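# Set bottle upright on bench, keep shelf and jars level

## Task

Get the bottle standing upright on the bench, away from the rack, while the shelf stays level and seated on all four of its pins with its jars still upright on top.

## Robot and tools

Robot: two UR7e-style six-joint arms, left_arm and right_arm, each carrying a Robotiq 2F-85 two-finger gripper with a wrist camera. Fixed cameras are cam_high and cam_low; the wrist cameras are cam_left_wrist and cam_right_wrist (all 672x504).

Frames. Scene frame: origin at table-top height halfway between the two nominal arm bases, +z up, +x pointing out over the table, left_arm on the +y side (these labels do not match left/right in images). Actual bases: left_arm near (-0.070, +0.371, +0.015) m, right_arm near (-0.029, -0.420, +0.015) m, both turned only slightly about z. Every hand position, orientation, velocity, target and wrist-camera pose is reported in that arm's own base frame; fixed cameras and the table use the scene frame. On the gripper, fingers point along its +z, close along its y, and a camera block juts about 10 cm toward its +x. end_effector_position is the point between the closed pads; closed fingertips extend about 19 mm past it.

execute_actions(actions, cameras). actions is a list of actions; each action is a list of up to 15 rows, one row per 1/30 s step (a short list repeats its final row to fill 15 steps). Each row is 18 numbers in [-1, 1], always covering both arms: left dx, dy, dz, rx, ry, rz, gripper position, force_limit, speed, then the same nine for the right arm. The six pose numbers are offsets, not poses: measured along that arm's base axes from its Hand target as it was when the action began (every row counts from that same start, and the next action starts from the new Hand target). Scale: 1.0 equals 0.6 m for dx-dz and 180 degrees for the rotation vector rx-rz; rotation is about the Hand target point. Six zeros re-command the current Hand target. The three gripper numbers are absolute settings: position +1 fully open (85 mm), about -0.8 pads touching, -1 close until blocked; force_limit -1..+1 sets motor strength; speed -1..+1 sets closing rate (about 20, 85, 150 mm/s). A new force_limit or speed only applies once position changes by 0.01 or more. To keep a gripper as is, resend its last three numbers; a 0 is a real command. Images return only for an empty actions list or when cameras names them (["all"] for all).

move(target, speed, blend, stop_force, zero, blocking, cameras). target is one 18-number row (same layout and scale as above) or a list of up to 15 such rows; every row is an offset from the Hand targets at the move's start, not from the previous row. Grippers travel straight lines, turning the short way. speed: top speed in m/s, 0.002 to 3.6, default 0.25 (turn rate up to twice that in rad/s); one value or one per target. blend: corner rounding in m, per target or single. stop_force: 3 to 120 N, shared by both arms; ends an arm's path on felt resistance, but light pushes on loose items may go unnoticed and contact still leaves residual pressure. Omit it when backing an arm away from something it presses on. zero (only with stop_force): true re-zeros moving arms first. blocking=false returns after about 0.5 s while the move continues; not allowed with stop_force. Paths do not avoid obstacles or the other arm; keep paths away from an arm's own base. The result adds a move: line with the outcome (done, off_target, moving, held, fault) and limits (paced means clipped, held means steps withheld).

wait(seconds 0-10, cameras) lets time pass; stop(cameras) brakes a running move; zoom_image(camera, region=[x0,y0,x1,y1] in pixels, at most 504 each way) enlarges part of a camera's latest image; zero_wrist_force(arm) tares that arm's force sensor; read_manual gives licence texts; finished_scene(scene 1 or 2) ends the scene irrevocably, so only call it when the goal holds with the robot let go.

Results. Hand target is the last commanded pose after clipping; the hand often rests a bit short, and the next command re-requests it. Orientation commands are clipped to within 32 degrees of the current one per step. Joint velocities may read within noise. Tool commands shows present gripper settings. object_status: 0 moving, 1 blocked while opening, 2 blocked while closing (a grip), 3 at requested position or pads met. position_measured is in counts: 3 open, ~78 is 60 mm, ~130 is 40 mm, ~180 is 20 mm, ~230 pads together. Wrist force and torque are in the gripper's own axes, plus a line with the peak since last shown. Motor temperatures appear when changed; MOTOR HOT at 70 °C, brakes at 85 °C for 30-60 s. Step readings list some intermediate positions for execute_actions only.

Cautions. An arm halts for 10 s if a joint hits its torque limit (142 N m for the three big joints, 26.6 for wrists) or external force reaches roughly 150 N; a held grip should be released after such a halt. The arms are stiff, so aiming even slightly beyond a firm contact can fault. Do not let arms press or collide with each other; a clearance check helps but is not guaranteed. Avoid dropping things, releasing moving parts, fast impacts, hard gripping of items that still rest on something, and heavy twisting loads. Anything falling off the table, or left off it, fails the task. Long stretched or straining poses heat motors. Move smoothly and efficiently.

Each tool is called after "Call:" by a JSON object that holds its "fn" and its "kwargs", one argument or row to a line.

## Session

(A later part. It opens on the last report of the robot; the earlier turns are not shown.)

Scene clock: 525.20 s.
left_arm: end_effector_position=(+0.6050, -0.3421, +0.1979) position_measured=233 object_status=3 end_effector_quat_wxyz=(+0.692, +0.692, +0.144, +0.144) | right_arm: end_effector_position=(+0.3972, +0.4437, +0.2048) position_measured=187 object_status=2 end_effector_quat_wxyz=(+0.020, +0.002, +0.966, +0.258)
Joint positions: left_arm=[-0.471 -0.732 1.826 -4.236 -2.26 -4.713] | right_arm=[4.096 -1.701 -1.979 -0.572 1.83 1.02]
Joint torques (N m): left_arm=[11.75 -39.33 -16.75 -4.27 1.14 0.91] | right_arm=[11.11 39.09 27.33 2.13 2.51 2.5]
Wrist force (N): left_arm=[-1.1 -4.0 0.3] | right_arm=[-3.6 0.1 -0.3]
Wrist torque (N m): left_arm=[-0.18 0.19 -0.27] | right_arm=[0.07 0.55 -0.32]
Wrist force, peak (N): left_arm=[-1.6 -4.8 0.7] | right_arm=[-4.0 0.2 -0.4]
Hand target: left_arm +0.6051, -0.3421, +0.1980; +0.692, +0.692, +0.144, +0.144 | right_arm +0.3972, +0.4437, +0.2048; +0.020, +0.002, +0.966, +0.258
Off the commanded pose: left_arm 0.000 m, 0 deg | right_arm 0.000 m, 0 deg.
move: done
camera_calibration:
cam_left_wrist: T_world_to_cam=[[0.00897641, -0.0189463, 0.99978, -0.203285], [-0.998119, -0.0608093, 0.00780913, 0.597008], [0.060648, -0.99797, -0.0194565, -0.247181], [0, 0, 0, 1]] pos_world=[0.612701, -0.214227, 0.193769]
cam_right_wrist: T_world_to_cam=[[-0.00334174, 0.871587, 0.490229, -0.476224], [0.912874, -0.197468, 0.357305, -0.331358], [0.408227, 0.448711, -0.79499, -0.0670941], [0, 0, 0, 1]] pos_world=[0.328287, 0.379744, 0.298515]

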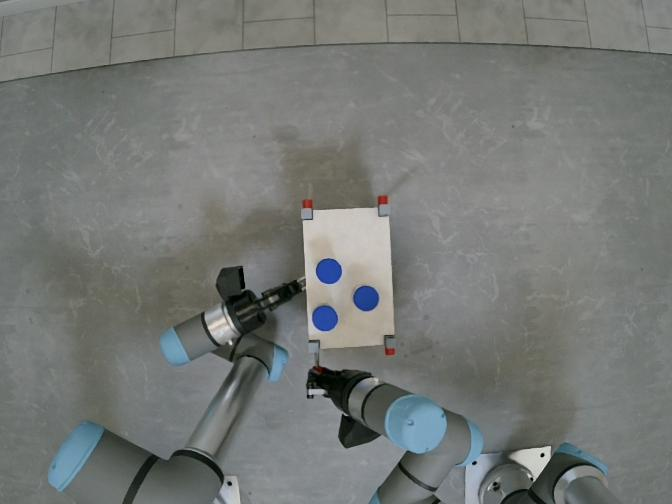

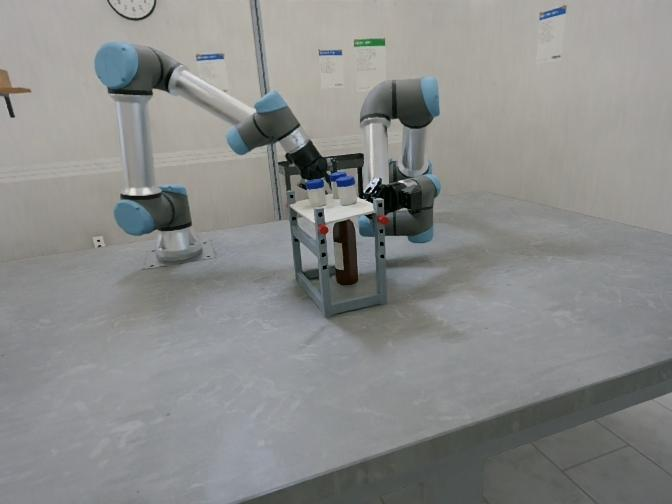

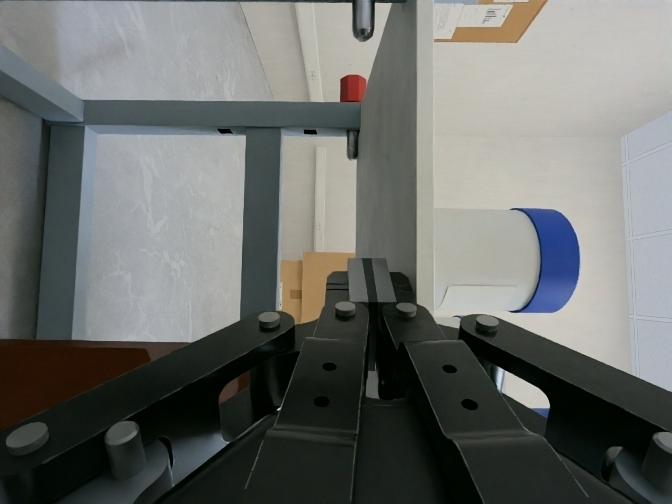

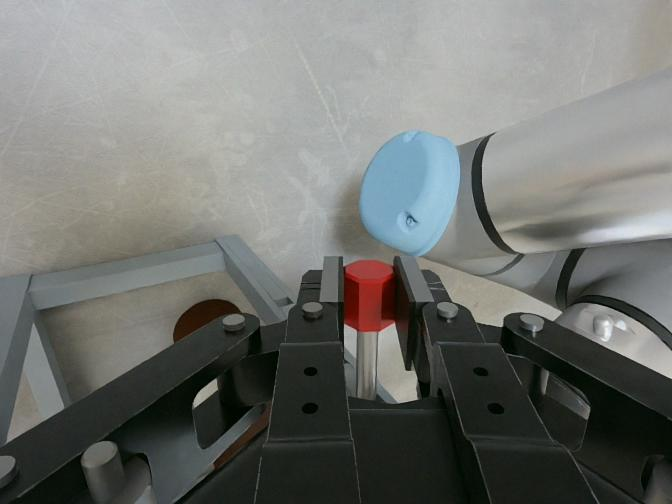

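Call:
{"fn": "move", "kwargs": {
  "target": [0,0,0,0,0,0,-1,-0.5,0.3,0.07,0.0005,0,0,0,0,-1,-0.2,-1],
  "speed": 0.03,
  "stop_force": 5,
  "cameras": ["cam_right_wrist","cam_high"]
}}

Call:
{"fn": "zoom_image", "kwargs": {
  "camera": "cam_right_wrist",
  "region": [320, 300, 440, 420]
}}

Call:
{"fn": "zoom_image", "kwargs": {
  "camera": "cam_high",
  "region": [280, 300, 380, 400]
}}

Scene clock: 553.97 s.
left_arm: end_effector_position=(+0.6051, -0.3421, +0.1980) position_measured=233 object_status=3 end_effector_quat_wxyz=(+0.692, +0.692, +0.144, +0.144) | right_arm: end_effector_position=(+0.3976, +0.4438, +0.2050) position_measured=187 object_status=2 end_effector_quat_wxyz=(+0.020, +0.002, +0.966, +0.259)
Joint positions: left_arm=[-0.471 -0.732 1.826 -4.236 -2.26 -4.713] | right_arm=[4.095 -1.701 -1.978 -0.572 1.83 1.02]
Joint torques (N m): left_arm=[10.12 -39.48 -19.73 -4.1 0.91 0.79] | right_arm=[-6.48 19.28 28.43 5.32 2.24 -2.64]
Wrist force (N): left_arm=[-1.4 -4.4 0.4] | right_arm=[-3.9 -0.2 0.5]
Wrist torque (N m): left_arm=[-0.18 0.21 -0.27] | right_arm=[0.02 0.61 -0.31]
Wrist force, peak (N): left_arm=[-1.5 -4.7 0.4] | right_arm=[5.5 4.9 0.8]
Hand target: left_arm +0.6051, -0.3421, +0.1980; +0.692, +0.692, +0.144, +0.144 | right_arm +0.3976, +0.4438, +0.2049; +0.020, +0.002, +0.966, +0.259 (not the last commanded pose)
Off the commanded pose: left_arm 0.000 m, 0 deg | right_arm 0.042 m, 0 deg.
move: contact (right_arm)
camera_calibration:
cam_right_wrist: T_world_to_cam=[[-0.00310095, 0.871538, 0.490319, -0.476409], [0.912875, -0.197696, 0.357177, -0.331579], [0.408228, 0.448707, -0.794992, -0.0670558], [0, 0, 0, 1]] pos_world=[0.328587, 0.379744, 0.298716]
Images, in order (width x height): cam_high 672x504, cam_right_wrist 672x504.

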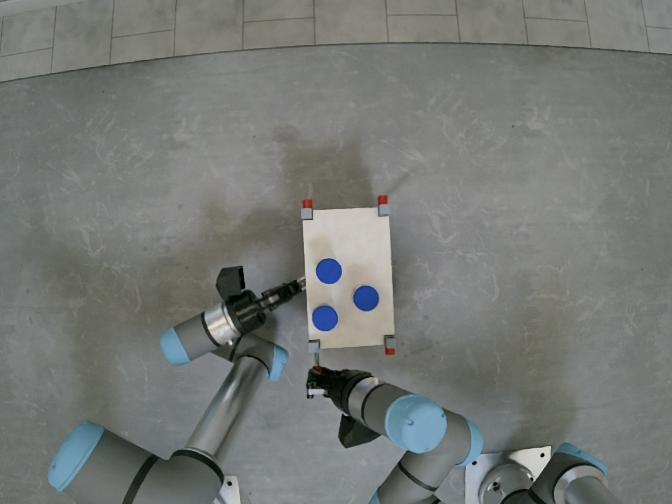

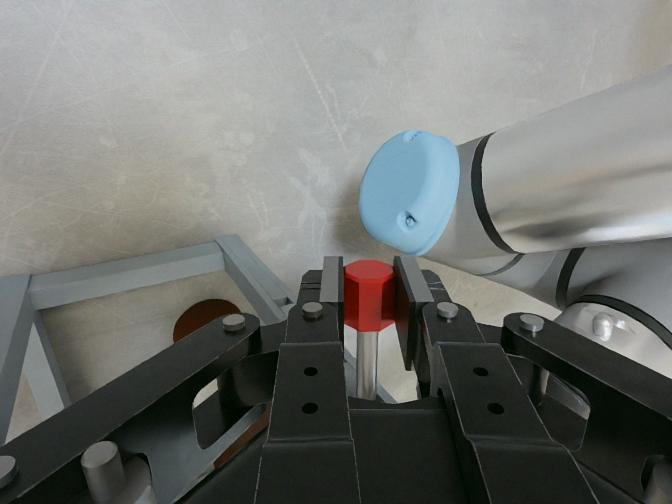

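Scaled by 4.200 from the camera's 672x504 image, which has a finer 960x720 frame.

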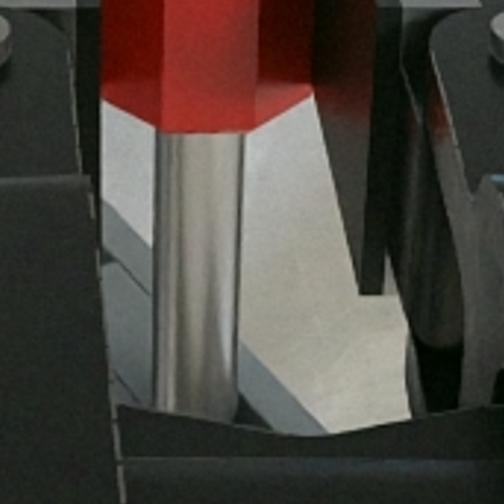

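Scaled by 5.040 from the camera's 672x504 image, which has a finer 960x720 frame.

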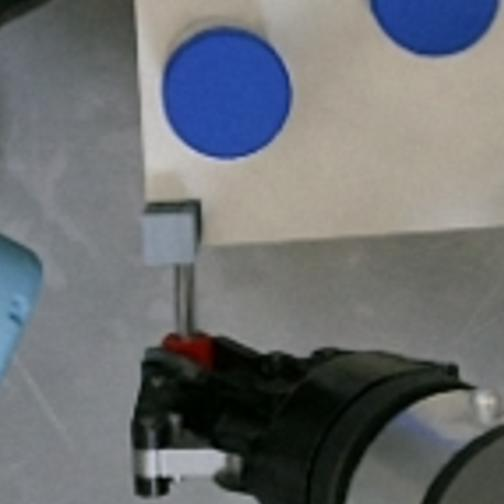

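Call:
{"fn": "zoom_image", "kwargs": {
  "camera": "cam_right_wrist",
  "region": [335, 340, 405, 410]
}}

Scaled by 7.200 from the camera's 672x504 image, which has a finer 960x720 frame.

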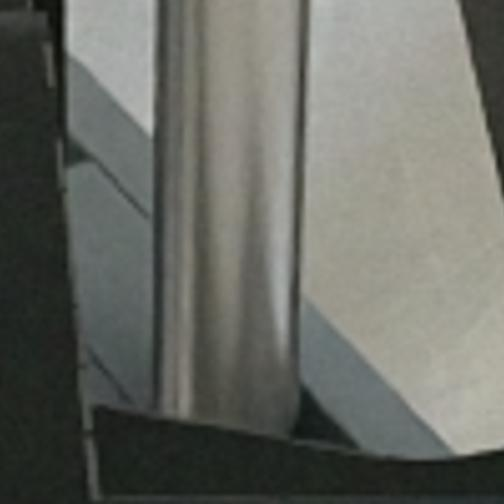

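Call:
{"fn": "move", "kwargs": {
  "target": [
    [0,0,0,0,0,0,-1,-0.5,0.3,-0.0033,0,0,0,0,0,-1,-0.2,-1],
    [0,0,0,0,0,0,-1,-0.5,0.3,-0.0033,0.0022,0.0012,0,0,0,-1,-0.2,-1]
  ],
  "speed": 0.05
}}

Call:
{"fn": "move", "kwargs": {
  "target": [0,0,0,0,0,0,-1,-0.5,0.3,0.07,0.0005,0,0,0,0,-1,-0.2,-1],
  "speed": 0.03,
  "stop_force": 5,
  "cameras": ["cam_right_wrist"]
}}

Call:
{"fn": "zoom_image", "kwargs": {
  "camera": "cam_right_wrist",
  "region": [335, 340, 405, 410]
}}

Scene clock: 605.23 s.
left_arm: end_effector_position=(+0.6051, -0.3421, +0.1980) position_measured=233 object_status=3 end_effector_quat_wxyz=(+0.692, +0.692, +0.144, +0.144) | right_arm: end_effector_position=(+0.3955, +0.4452, +0.2058) position_measured=187 object_status=2 end_effector_quat_wxyz=(+0.020, +0.002, +0.966, +0.259)
Joint positions: left_arm=[-0.471 -0.732 1.826 -4.236 -2.26 -4.713] | right_arm=[4.1 -1.699 -1.979 -0.572 1.828 1.025]
Joint torques (N m): left_arm=[8.76 -39.32 -19.12 -4.17 0.45 0.88] | right_arm=[-4.48 18.59 16.34 4.42 -0.55 -0.09]
Wrist force (N): left_arm=[-1.6 -4.5 0.4] | right_arm=[-4.0 -0.5 0.5]
Wrist torque (N m): left_arm=[-0.19 0.24 -0.27] | right_arm=[-0.02 0.62 -0.32]
Wrist force, peak (N): left_arm=[-1.4 -4.9 0.4] | right_arm=[-4.4 -0.5 0.2]
Hand target: left_arm +0.6051, -0.3421, +0.1980; +0.692, +0.692, +0.144, +0.144 | right_arm +0.3956, +0.4451, +0.2057; +0.020, +0.002, +0.966, +0.259
Off the commanded pose: left_arm 0.000 m, 0 deg | right_arm 0.000 m, 0 deg.
move: done

Scene clock: 607.47 s.
left_arm: end_effector_position=(+0.6051, -0.3421, +0.1980) position_measured=233 object_status=3 end_effector_quat_wxyz=(+0.692, +0.692, +0.144, +0.144) | right_arm: end_effector_position=(+0.4345, +0.4454, +0.2057) position_measured=187 object_status=2 end_effector_quat_wxyz=(+0.020, +0.002, +0.966, +0.259)
Joint positions: left_arm=[-0.471 -0.732 1.826 -4.236 -2.26 -4.713] | right_arm=[4.038 -1.765 -1.895 -0.605 1.855 0.966]
Joint torques (N m): left_arm=[7.86 -40.43 -19.35 -4.12 0.4 0.8] | right_arm=[0.46 20.93 24.2 -0.02 1.78 -1.93]
Wrist force (N): left_arm=[-1.6 -4.1 0.5] | right_arm=[-8.0 6.1 -2.8]
Wrist torque (N m): left_arm=[-0.17 0.23 -0.27] | right_arm=[-0.14 0.65 -0.51]
Wrist force, peak (N): left_arm=[-1.5 -4.8 0.7] | right_arm=[-10.1 7.5 -5.2]
Hand target: left_arm +0.6051, -0.3421, +0.1980; +0.692, +0.692, +0.144, +0.144 | right_arm +0.4345, +0.4454, +0.2057; +0.020, +0.002, +0.966, +0.259 (not the last commanded pose)
Off the commanded pose: left_arm 0.000 m, 0 deg | right_arm 0.003 m, 0 deg.
move: contact (right_arm)
camera_calibration:
cam_right_wrist: T_world_to_cam=[[-0.00307441, 0.87146, 0.490457, -0.478053], [0.912831, -0.197822, 0.357219, -0.365146], [0.408326, 0.448803, -0.794888, -0.0823844], [0, 0, 0, 1]] pos_world=[0.365487, 0.381344, 0.299416]
Images, in order (width x height): cam_right_wrist 672x504.

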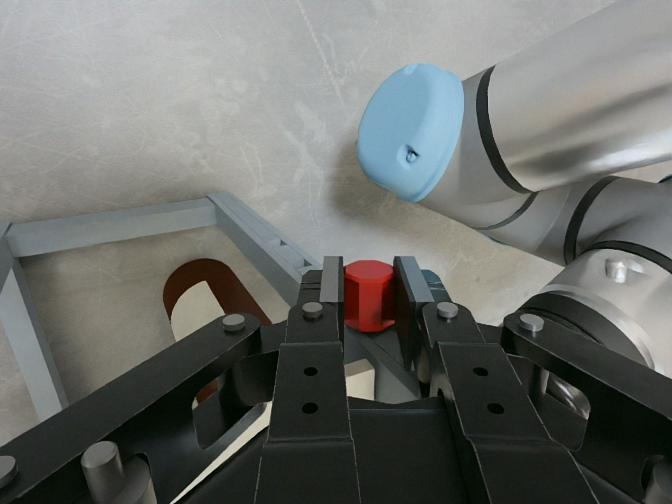

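Scaled by 7.200 from the camera's 672x504 image, which has a finer 960x720 frame.

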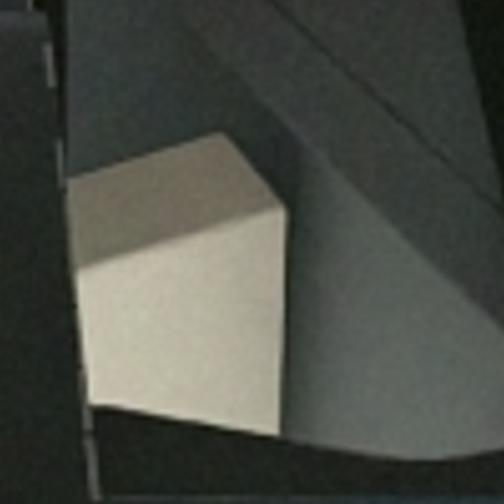

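Call:
{"fn": "execute_actions", "kwargs": {
  "actions": [
    [[0,0,0,0,0,0,-1,-0.5,0.3,0,0,0,0,0,0,0.0,-0.2,-0.5]]
  ],
  "cameras": ["cam_right_wrist","cam_high"]
}}

Call:
{"fn": "zoom_image", "kwargs": {
  "camera": "cam_high",
  "region": [280, 290, 400, 400]
}}

Scene clock: 614.40 s.
left_arm: end_effector_position=(+0.6051, -0.3421, +0.1980) position_measured=233 object_status=3 end_effector_quat_wxyz=(+0.692, +0.692, +0.144, +0.144) | right_arm: end_effector_position=(+0.4345, +0.4454, +0.2057) position_measured=129 object_status=0 end_effector_quat_wxyz=(+0.020, +0.002, +0.966, +0.259)
Joint positions: left_arm=[-0.471 -0.732 1.826 -4.236 -2.26 -4.713] | right_arm=[4.038 -1.765 -1.895 -0.605 1.856 0.966]
Joint torques (N m): left_arm=[6.11 -40.06 -18.23 -4.01 -0.1 0.84] | right_arm=[-5.58 23.37 24.41 3.13 2.08 -2.39]
Wrist force (N): left_arm=[-1.4 -4.2 0.5] | right_arm=[-4.4 0.0 -0.4]
Wrist torque (N m): left_arm=[-0.18 0.21 -0.27] | right_arm=[-0.01 0.66 -0.32]
Wrist force, peak (N): left_arm=[-1.5 -4.9 0.4] | right_arm=[-8.5 5.8 -2.3]
Hand target: left_arm +0.6051, -0.3421, +0.1980; +0.692, +0.692, +0.144, +0.144 | right_arm +0.4345, +0.4454, +0.2057; +0.020, +0.002, +0.966, +0.259
Off the commanded pose: left_arm 0.000 m, 0 deg | right_arm 0.000 m, 0 deg.
Step readings (end_effector_position of left_arm | right_arm):
0: (+0.6051, -0.3421, +0.1980) | (+0.4345, +0.4454, +0.2057)
1: (+0.6051, -0.3421, +0.1980) | (+0.4345, +0.4454, +0.2057)
2: (+0.6051, -0.3421, +0.1980) | (+0.4345, +0.4454, +0.2057)
4: (+0.6051, -0.3421, +0.1980) | (+0.4345, +0.4454, +0.2057)
8: (+0.6051, -0.3421, +0.1980) | (+0.4345, +0.4454, +0.2057)
15: (+0.6051, -0.3421, +0.1980) | (+0.4345, +0.4454, +0.2057)
camera_calibration:
cam_right_wrist: T_world_to_cam=[[-0.00315466, 0.871476, 0.490427, -0.478021], [0.912831, -0.197746, 0.357262, -0.365188], [0.408325, 0.448804, -0.794887, -0.082385], [0, 0, 0, 1]] pos_world=[0.365487, 0.381344, 0.299415]
Images, in order (width x height): cam_high 672x504, cam_right_wrist 672x504.

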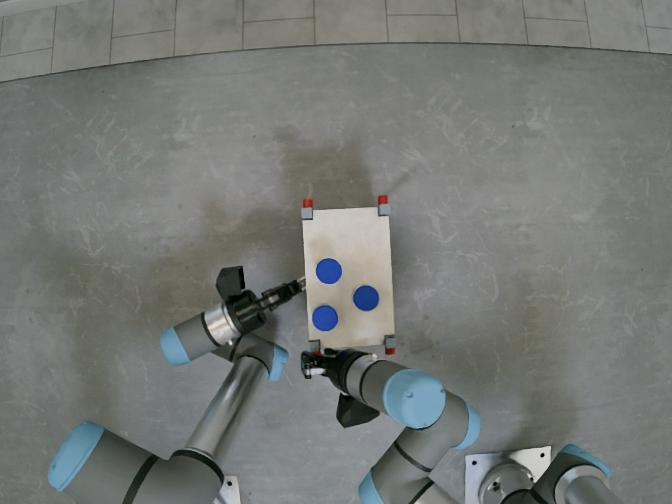

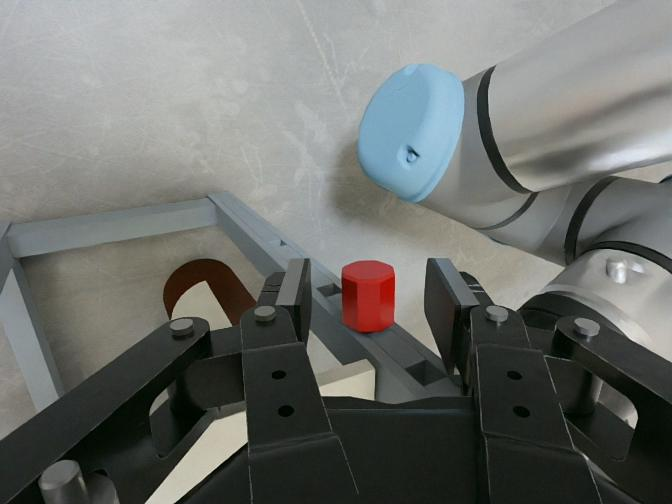

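Scaled by 4.200 from the camera's 672x504 image, which has a finer 960x720 frame.

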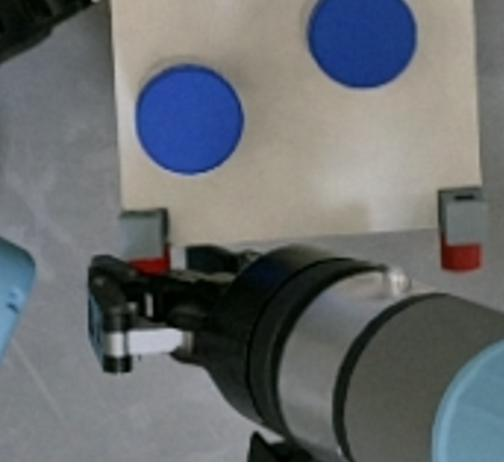

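Call:
{"fn": "move", "kwargs": {
  "target": [
    [0,0,-0.05,0,0,0,-1,-0.5,0.3,-0.1333,-0.001,0,0,0,0,0.0,-0.2,-0.5],
    [-0.04,0.0918,-0.05,0,0,0,-1,-0.5,0.3,-0.2242,-0.1423,0.1572,0,0,0,0.0,-0.2,-0.5],
    [-0.0175,0.2093,-0.0383,0,0,0,0.45,-0.5,0.3,-0.2242,-0.1423,0.1572,0,0,0,0.0,-0.2,-0.5],
    [-0.0068,0.0682,-0.1538,0.2221,0.4484,-0.0423,0.45,-0.5,0.3,-0.2242,-0.1423,0.1572,0,0,0,0.0,-0.2,-0.5]
  ],
  "speed": [0.04,0.2,0.25,0.35],
  "cameras": ["all"]
}}

Call:
{"fn": "zoom_image", "kwargs": {
  "camera": "cam_low",
  "region": [280, 170, 420, 290]
}}

Call:
{"fn": "zoom_image", "kwargs": {
  "camera": "cam_high",
  "region": [280, 190, 410, 370]
}}

Scene clock: 642.33 s.
left_arm: end_effector_position=(+0.6009, -0.3012, +0.1057) position_measured=72 object_status=3 end_effector_quat_wxyz=(+0.188, +0.805, +0.453, -0.333) end_effector_velocity=(+0.000, +0.001, +0.000) end_effector_angular_velocity=(+0.002, +0.005, +0.002) | right_arm: end_effector_position=(+0.3000, +0.3600, +0.3000) position_measured=129 object_status=3 end_effector_quat_wxyz=(+0.020, +0.002, +0.966, +0.259)
Joint positions: left_arm=[-0.396 -0.914 1.44 -1.951 -2.345 -4.503] | right_arm=[4.184 -1.277 -2.104 -0.851 1.79 1.101]
Joint velocities: left_arm=[0.001 0 -0.002 0.006 0 -0.002] | right_arm=[within noise]
Joint torques (N m): left_arm=[11.04 -41.81 -26.88 -0.47 -2.76 -1.61] | right_arm=[-8.95 22.17 17.42 2.19 2.16 -2.59]
Wrist force (N): left_arm=[-0.8 -1.9 1.4] | right_arm=[-4.3 0.2 0.4]
Wrist torque (N m): left_arm=[-0.24 0.36 -0.40] | right_arm=[0.07 0.66 -0.28]
Wrist force, peak (N): left_arm=[-1.2 -4.9 0.4] | right_arm=[-5.7 0.7 2.8]
Hand target: left_arm +0.6010, -0.3012, +0.1057; +0.188, +0.805, +0.454, -0.333 | right_arm +0.3000, +0.3600, +0.3000; +0.020, +0.002, +0.966, +0.259
Off the commanded pose: left_arm 0.000 m, 0 deg | right_arm 0.000 m, 0 deg.
move: done
camera_calibration:
cam_left_wrist: T_world_to_cam=[[0.847665, -0.530325, -0.0148512, -0.661049], [-0.212582, -0.36517, 0.906344, -0.0624788], [-0.48608, -0.765119, -0.422279, 0.233341], [0, 0, 0, 1]] pos_world=[0.660488, -0.194853, 0.145345]
cam_right_wrist: T_world_to_cam=[[-0.00315466, 0.871476, 0.490427, -0.450356], [0.912831, -0.197746, 0.357262, -0.29297], [0.408325, 0.448804, -0.794887, 0.0857756], [0, 0, 0, 1]] pos_world=[0.230987, 0.296044, 0.393715]

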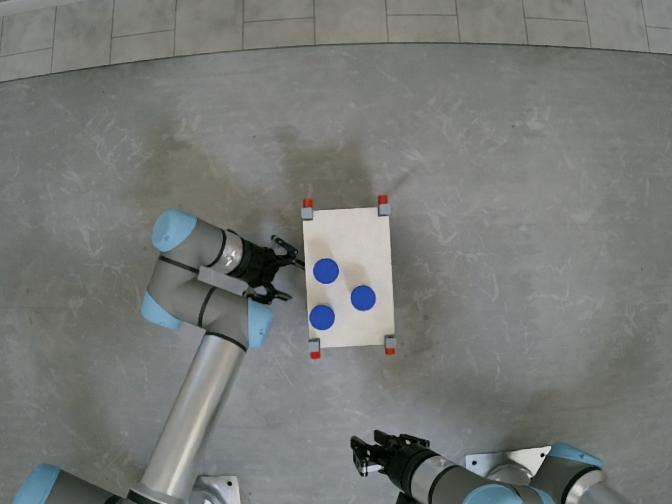

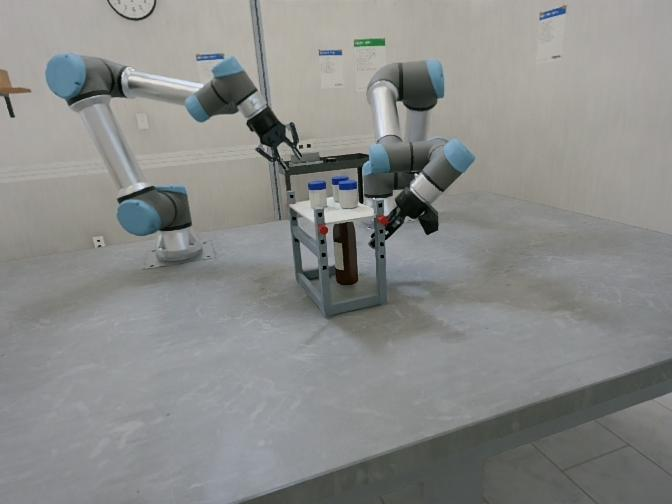

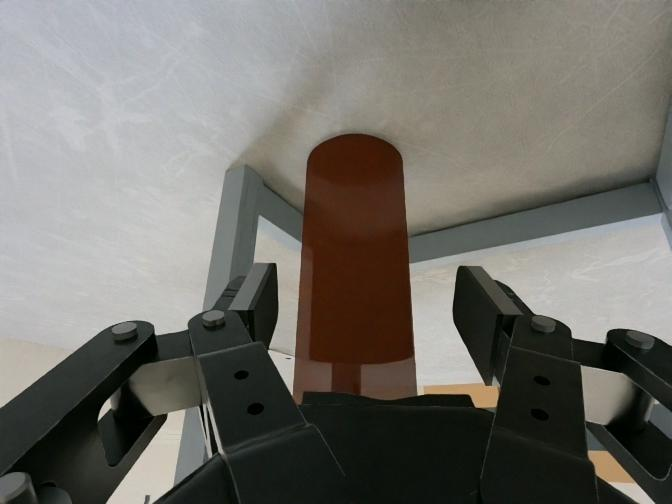

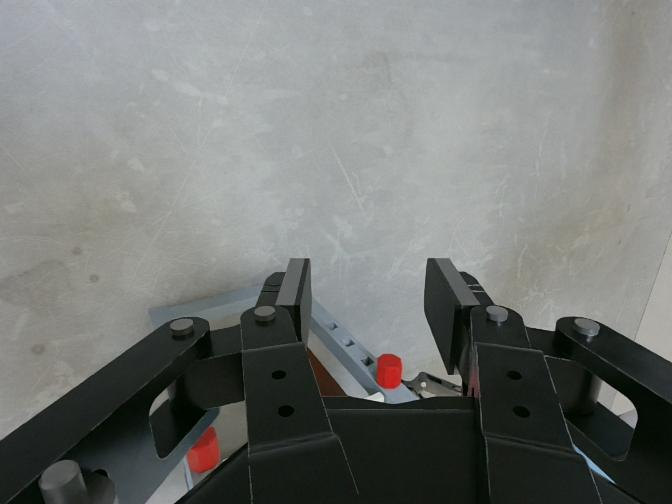

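Scaled by 3.600 from the camera's 672x504 image, which has a finer 960x720 frame.

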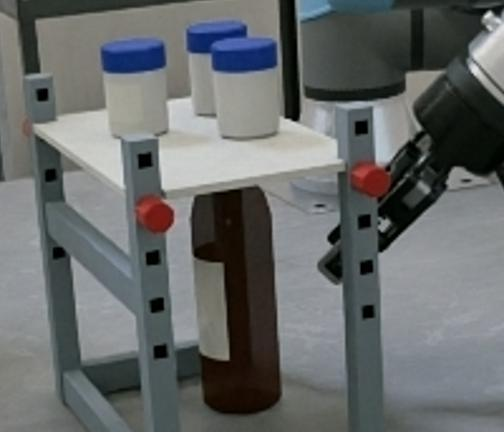

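Scaled by 2.800 from the camera's 672x504 image, which has a finer 960x720 frame.

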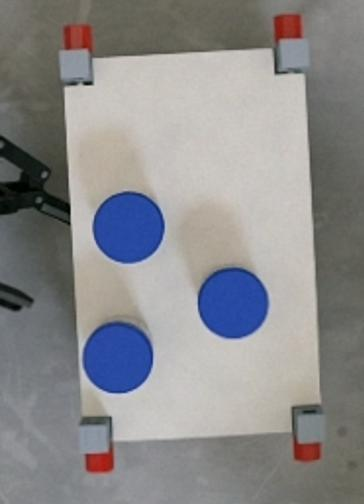

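Call:
{"fn": "move", "kwargs": {
  "target": [
    [-0.0593,-0.1018,-0.1178,0,0,0,0.45,-0.5,0.3,0,0,0,0,0,0,0.0,-0.2,-0.5],
    [-0.0593,-0.1018,-0.1178,0,0,0,-1,-0.5,-1,0,0,0,0,0,0,0.0,-0.2,-0.5],
    [-0.0593,-0.1018,-0.1153,0,0,0,-1,-0.5,-1,0,0,0,0,0,0,0.0,-0.2,-0.5]
  ],
  "speed": [0.1,0.05,0.02],
  "cameras": ["cam_left_wrist","cam_high","cam_low"]
}}

Call:
{"fn": "zoom_image", "kwargs": {
  "camera": "cam_high",
  "region": [250, 190, 410, 370]
}}

Scene clock: 661.13 s.
left_arm: end_effector_position=(+0.5654, -0.3622, +0.0365) position_measured=79 object_status=2 end_effector_quat_wxyz=(+0.188, +0.805, +0.454, -0.333) | right_arm: end_effector_position=(+0.3000, +0.3600, +0.3000) position_measured=129 object_status=3 end_effector_quat_wxyz=(+0.020, +0.002, +0.966, +0.259)
Joint positions: left_arm=[-0.498 -0.844 1.559 -2.241 -2.355 -4.647] | right_arm=[4.184 -1.277 -2.104 -0.851 1.79 1.101]
Joint torques (N m): left_arm=[6.79 -53.16 -28.03 -1.68 -3.65 -1.15] | right_arm=[-9.12 21.95 17.32 2.22 2.22 -2.49]
Wrist force (N): left_arm=[3.2 -1.9 4.5] | right_arm=[-4.4 0.5 0.3]
Wrist torque (N m): left_arm=[-0.23 0.30 -0.46] | right_arm=[0.11 0.67 -0.27]
Wrist force, peak (N): left_arm=[-7.0 -3.5 -8.4] | right_arm=[-4.9 0.8 0.4]
Hand target: left_arm +0.5654, -0.3622, +0.0365; +0.188, +0.805, +0.454, -0.333 | right_arm +0.3000, +0.3600, +0.3000; +0.020, +0.002, +0.966, +0.259
Off the commanded pose: left_arm 0.000 m, 0 deg | right_arm 0.000 m, 0 deg.
move: done
camera_calibration:
cam_left_wrist: T_world_to_cam=[[0.847778, -0.530139, -0.0149939, -0.664261], [-0.212342, -0.365205, 0.906386, -0.029855], [-0.485986, -0.765231, -0.422184, 0.140091], [0, 0, 0, 1]] pos_world=[0.624889, -0.255852, 0.0762443]
Images, in order (width x height): cam_high 672x504, cam_low 672x504, cam_left_wrist 672x504.

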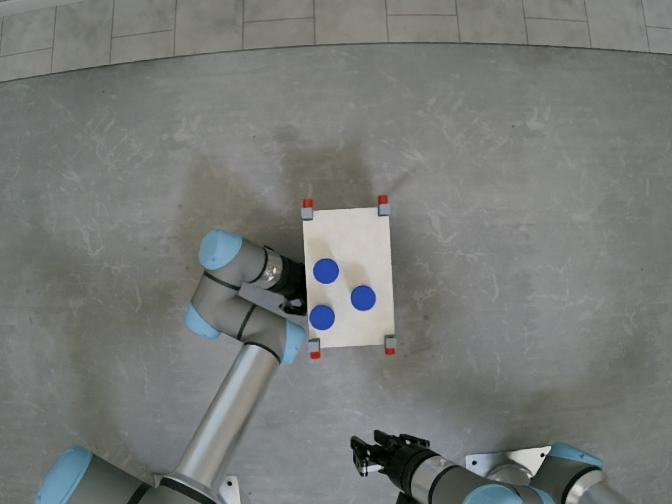

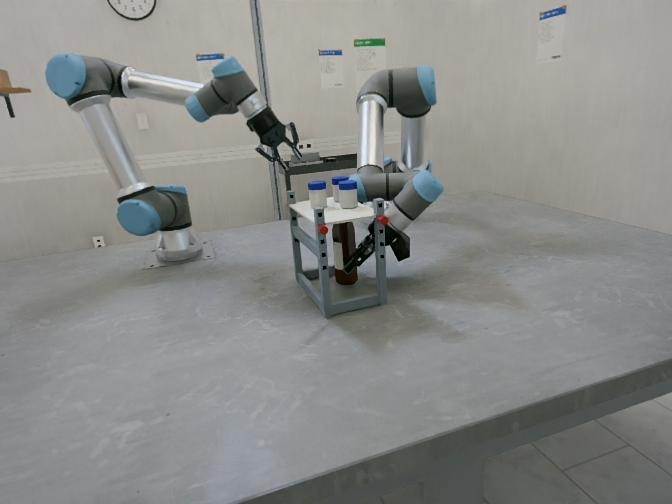

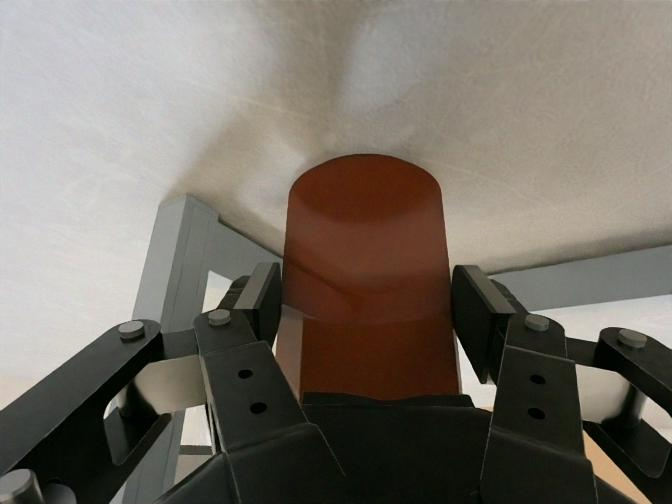

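Scaled by 2.800 from the camera's 672x504 image, which has a finer 960x720 frame.

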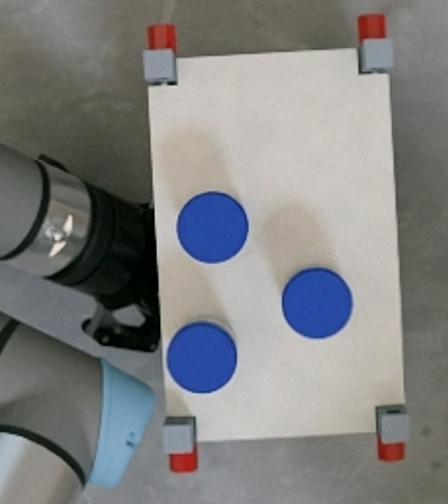

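Call:
{"fn": "move", "kwargs": {
  "target": [
    [0.005,0.0833,0,0,0,0,-1,-0.5,-1,0,0,0,0,0,0,0.0,-0.2,-0.5],
    [0.005,0.25,0,0,0,0,-1,-0.5,-1,0,0,0,0,0,0,0.0,-0.2,-0.5]
  ],
  "speed": [0.08,0.15],
  "blend": 0.01,
  "cameras": ["cam_high"]
}}

Call:
{"fn": "move", "kwargs": {
  "target": [0,0,-0.012,0,0,0,-1,-0.5,-1,0,0,0,0,0,0,0.0,-0.2,-0.5],
  "speed": 0.008,
  "stop_force": 3
}}

Scene clock: 666.47 s.
left_arm: end_effector_position=(+0.5684, -0.2123, +0.0365) position_measured=79 object_status=2 end_effector_quat_wxyz=(+0.188, +0.805, +0.454, -0.333) | right_arm: end_effector_position=(+0.3000, +0.3600, +0.3000) position_measured=129 object_status=3 end_effector_quat_wxyz=(+0.020, +0.002, +0.966, +0.259)
Joint positions: left_arm=[-0.287 -0.917 1.632 -2.038 -2.324 -4.357] | right_arm=[4.184 -1.277 -2.104 -0.851 1.79 1.101]
Joint torques (N m): left_arm=[0.91 -41.6 -27.21 -2.7 -3.33 0.79] | right_arm=[-8.07 21.74 17.79 2.38 2.12 -2.6]
Wrist force (N): left_arm=[3.1 -1.7 4.8] | right_arm=[-4.5 0.6 0.3]
Wrist torque (N m): left_arm=[-0.22 0.31 -0.35] | right_arm=[0.12 0.69 -0.28]
Wrist force, peak (N): left_arm=[5.1 -3.1 2.9] | right_arm=[-4.9 0.3 0.2]
Hand target: left_arm +0.5684, -0.2122, +0.0365; +0.188, +0.805, +0.454, -0.333 | right_arm +0.3000, +0.3600, +0.3000; +0.020, +0.002, +0.966, +0.259
Off the commanded pose: left_arm 0.000 m, 0 deg | right_arm 0.000 m, 0 deg.
move: done
Images, in order (width x height): cam_high 672x504.

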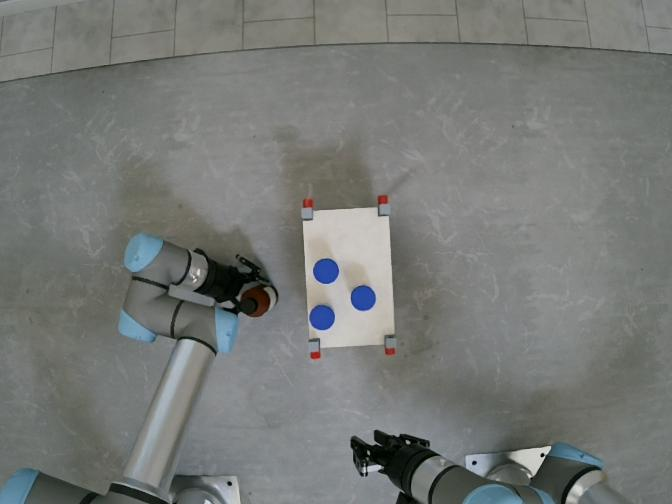

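Scene clock: 667.67 s.
left_arm: end_effector_position=(+0.5685, -0.2123, +0.0353) position_measured=79 object_status=2 end_effector_quat_wxyz=(+0.188, +0.805, +0.453, -0.333) | right_arm: end_effector_position=(+0.3000, +0.3600, +0.3000) position_measured=129 object_status=3 end_effector_quat_wxyz=(+0.020, +0.002, +0.966, +0.259)
Joint positions: left_arm=[-0.287 -0.915 1.632 -2.04 -2.324 -4.357] | right_arm=[4.184 -1.277 -2.104 -0.851 1.79 1.101]
Joint torques (N m): left_arm=[1.64 -53.11 -26.93 -0.5 -0.58 1] | right_arm=[-8.77 21.23 18.25 2.48 2.24 -2.49]
Wrist force (N): left_arm=[0.6 -1.4 2.9] | right_arm=[-4.7 0.3 0.3]
Wrist torque (N m): left_arm=[-0.20 0.32 -0.41] | right_arm=[0.08 0.72 -0.28]
Wrist force, peak (N): left_arm=[-6.3 -4.0 -8.2] | right_arm=[-4.9 0.2 0.2]
Hand target: left_arm +0.5685, -0.2123, +0.0353; +0.188, +0.805, +0.453, -0.333 (not the last commanded pose) | right_arm +0.3000, +0.3600, +0.3000; +0.020, +0.002, +0.966, +0.259
Off the commanded pose: left_arm 0.006 m, 0 deg | right_arm 0.000 m, 0 deg.
move: contact (left_arm)

Call:
{"fn": "move", "kwargs": {
  "target": [
    [0,0,0,0,0,0,0.7,-0.5,-0.3,0,0,0,0,0,0,0.0,-0.2,-0.5],
    [0.061,0.1008,0.1178,0,0,0,0.7,-0.5,-0.3,0,0,0,0,0,0,0.0,-0.2,-0.5]
  ],
  "speed": 0.1,
  "cameras": ["cam_high","cam_low","cam_left_wrist"]
}}

Call:
{"fn": "zoom_image", "kwargs": {
  "camera": "cam_low",
  "region": [270, 160, 450, 310]
}}

Scene clock: 675.90 s.
left_arm: end_effector_position=(+0.6051, -0.1518, +0.1059) position_measured=41 object_status=3 end_effector_quat_wxyz=(+0.188, +0.805, +0.454, -0.333) | right_arm: end_effector_position=(+0.3000, +0.3600, +0.3000) position_measured=129 object_status=3 end_effector_quat_wxyz=(+0.020, +0.002, +0.966, +0.259)
Joint positions: left_arm=[-0.187 -0.949 1.447 -1.733 -2.295 -4.226] | right_arm=[4.184 -1.277 -2.104 -0.851 1.79 1.101]
Joint torques (N m): left_arm=[-13.85 -40.23 -23.06 -0.76 -2.52 -0.75] | right_arm=[-8.52 21.83 18.14 2.51 2.11 -2.6]
Wrist force (N): left_arm=[-0.6 -2.0 1.4] | right_arm=[-4.3 0.6 0.2]
Wrist torque (N m): left_arm=[-0.27 0.34 -0.34] | right_arm=[0.11 0.67 -0.28]
Wrist force, peak (N): left_arm=[2.8 -1.9 4.5] | right_arm=[-4.8 0.5 0.3]
Hand target: left_arm +0.6051, -0.1518, +0.1059; +0.188, +0.805, +0.453, -0.333 | right_arm +0.3000, +0.3600, +0.3000; +0.020, +0.002, +0.966, +0.259
Off the commanded pose: left_arm 0.000 m, 0 deg | right_arm 0.000 m, 0 deg.
move: done
camera_calibration:
cam_left_wrist: T_world_to_cam=[[0.847821, -0.53008, -0.0146221, -0.585363], [-0.21265, -0.365118, 0.906349, -0.00723991], [-0.485777, -0.765313, -0.422276, 0.349636], [0, 0, 0, 1]] pos_world=[0.664589, -0.0453518, 0.145646]
Images, in order (width x height): cam_high 672x504, cam_low 672x504, cam_left_wrist 672x504.

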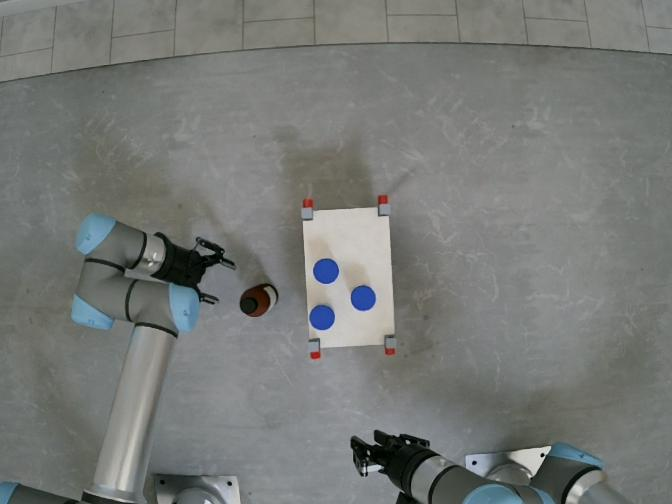

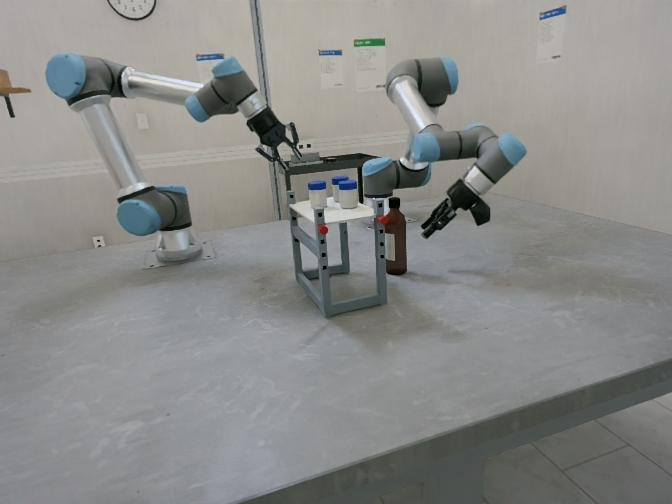

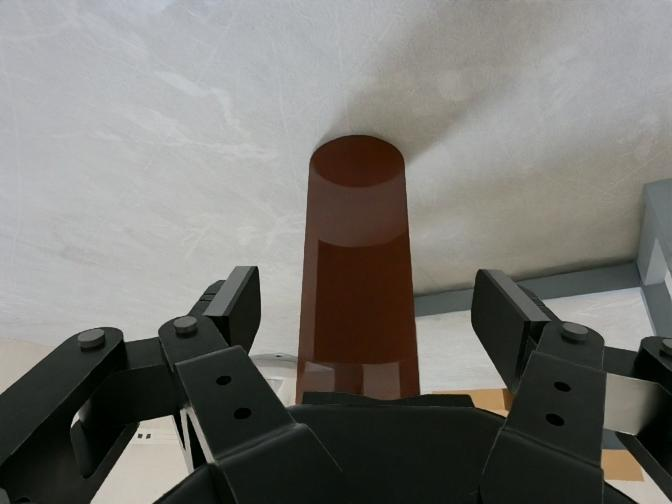

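Scaled by 2.800 from the camera's 672x504 image, which has a finer 960x720 frame.

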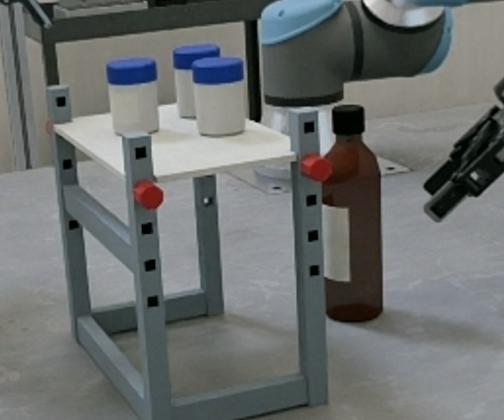

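Call:
{"fn": "zoom_image", "kwargs": {
  "camera": "cam_high",
  "region": [295, 325, 405, 370]
}}

Call:
{"fn": "zoom_image", "kwargs": {
  "camera": "cam_low",
  "region": [320, 190, 400, 280]
}}

Scaled by 4.582 from the camera's 672x504 image, which has a finer 960x720 frame.

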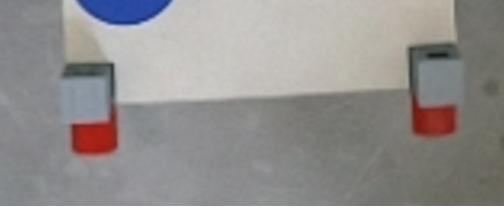

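Scaled by 5.600 from the camera's 672x504 image, which has a finer 960x720 frame.

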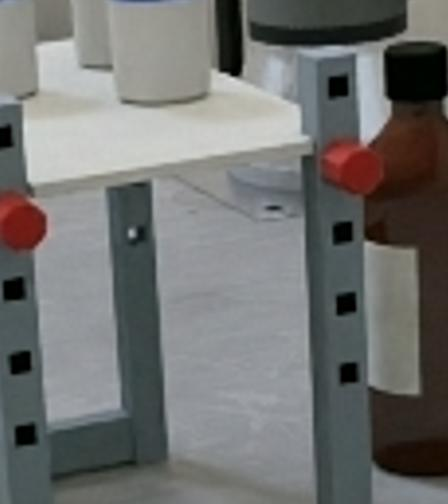

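Call:
{"fn": "finished_scene", "kwargs": {
  "scene": 2
}}

The scene is finished: the task was done.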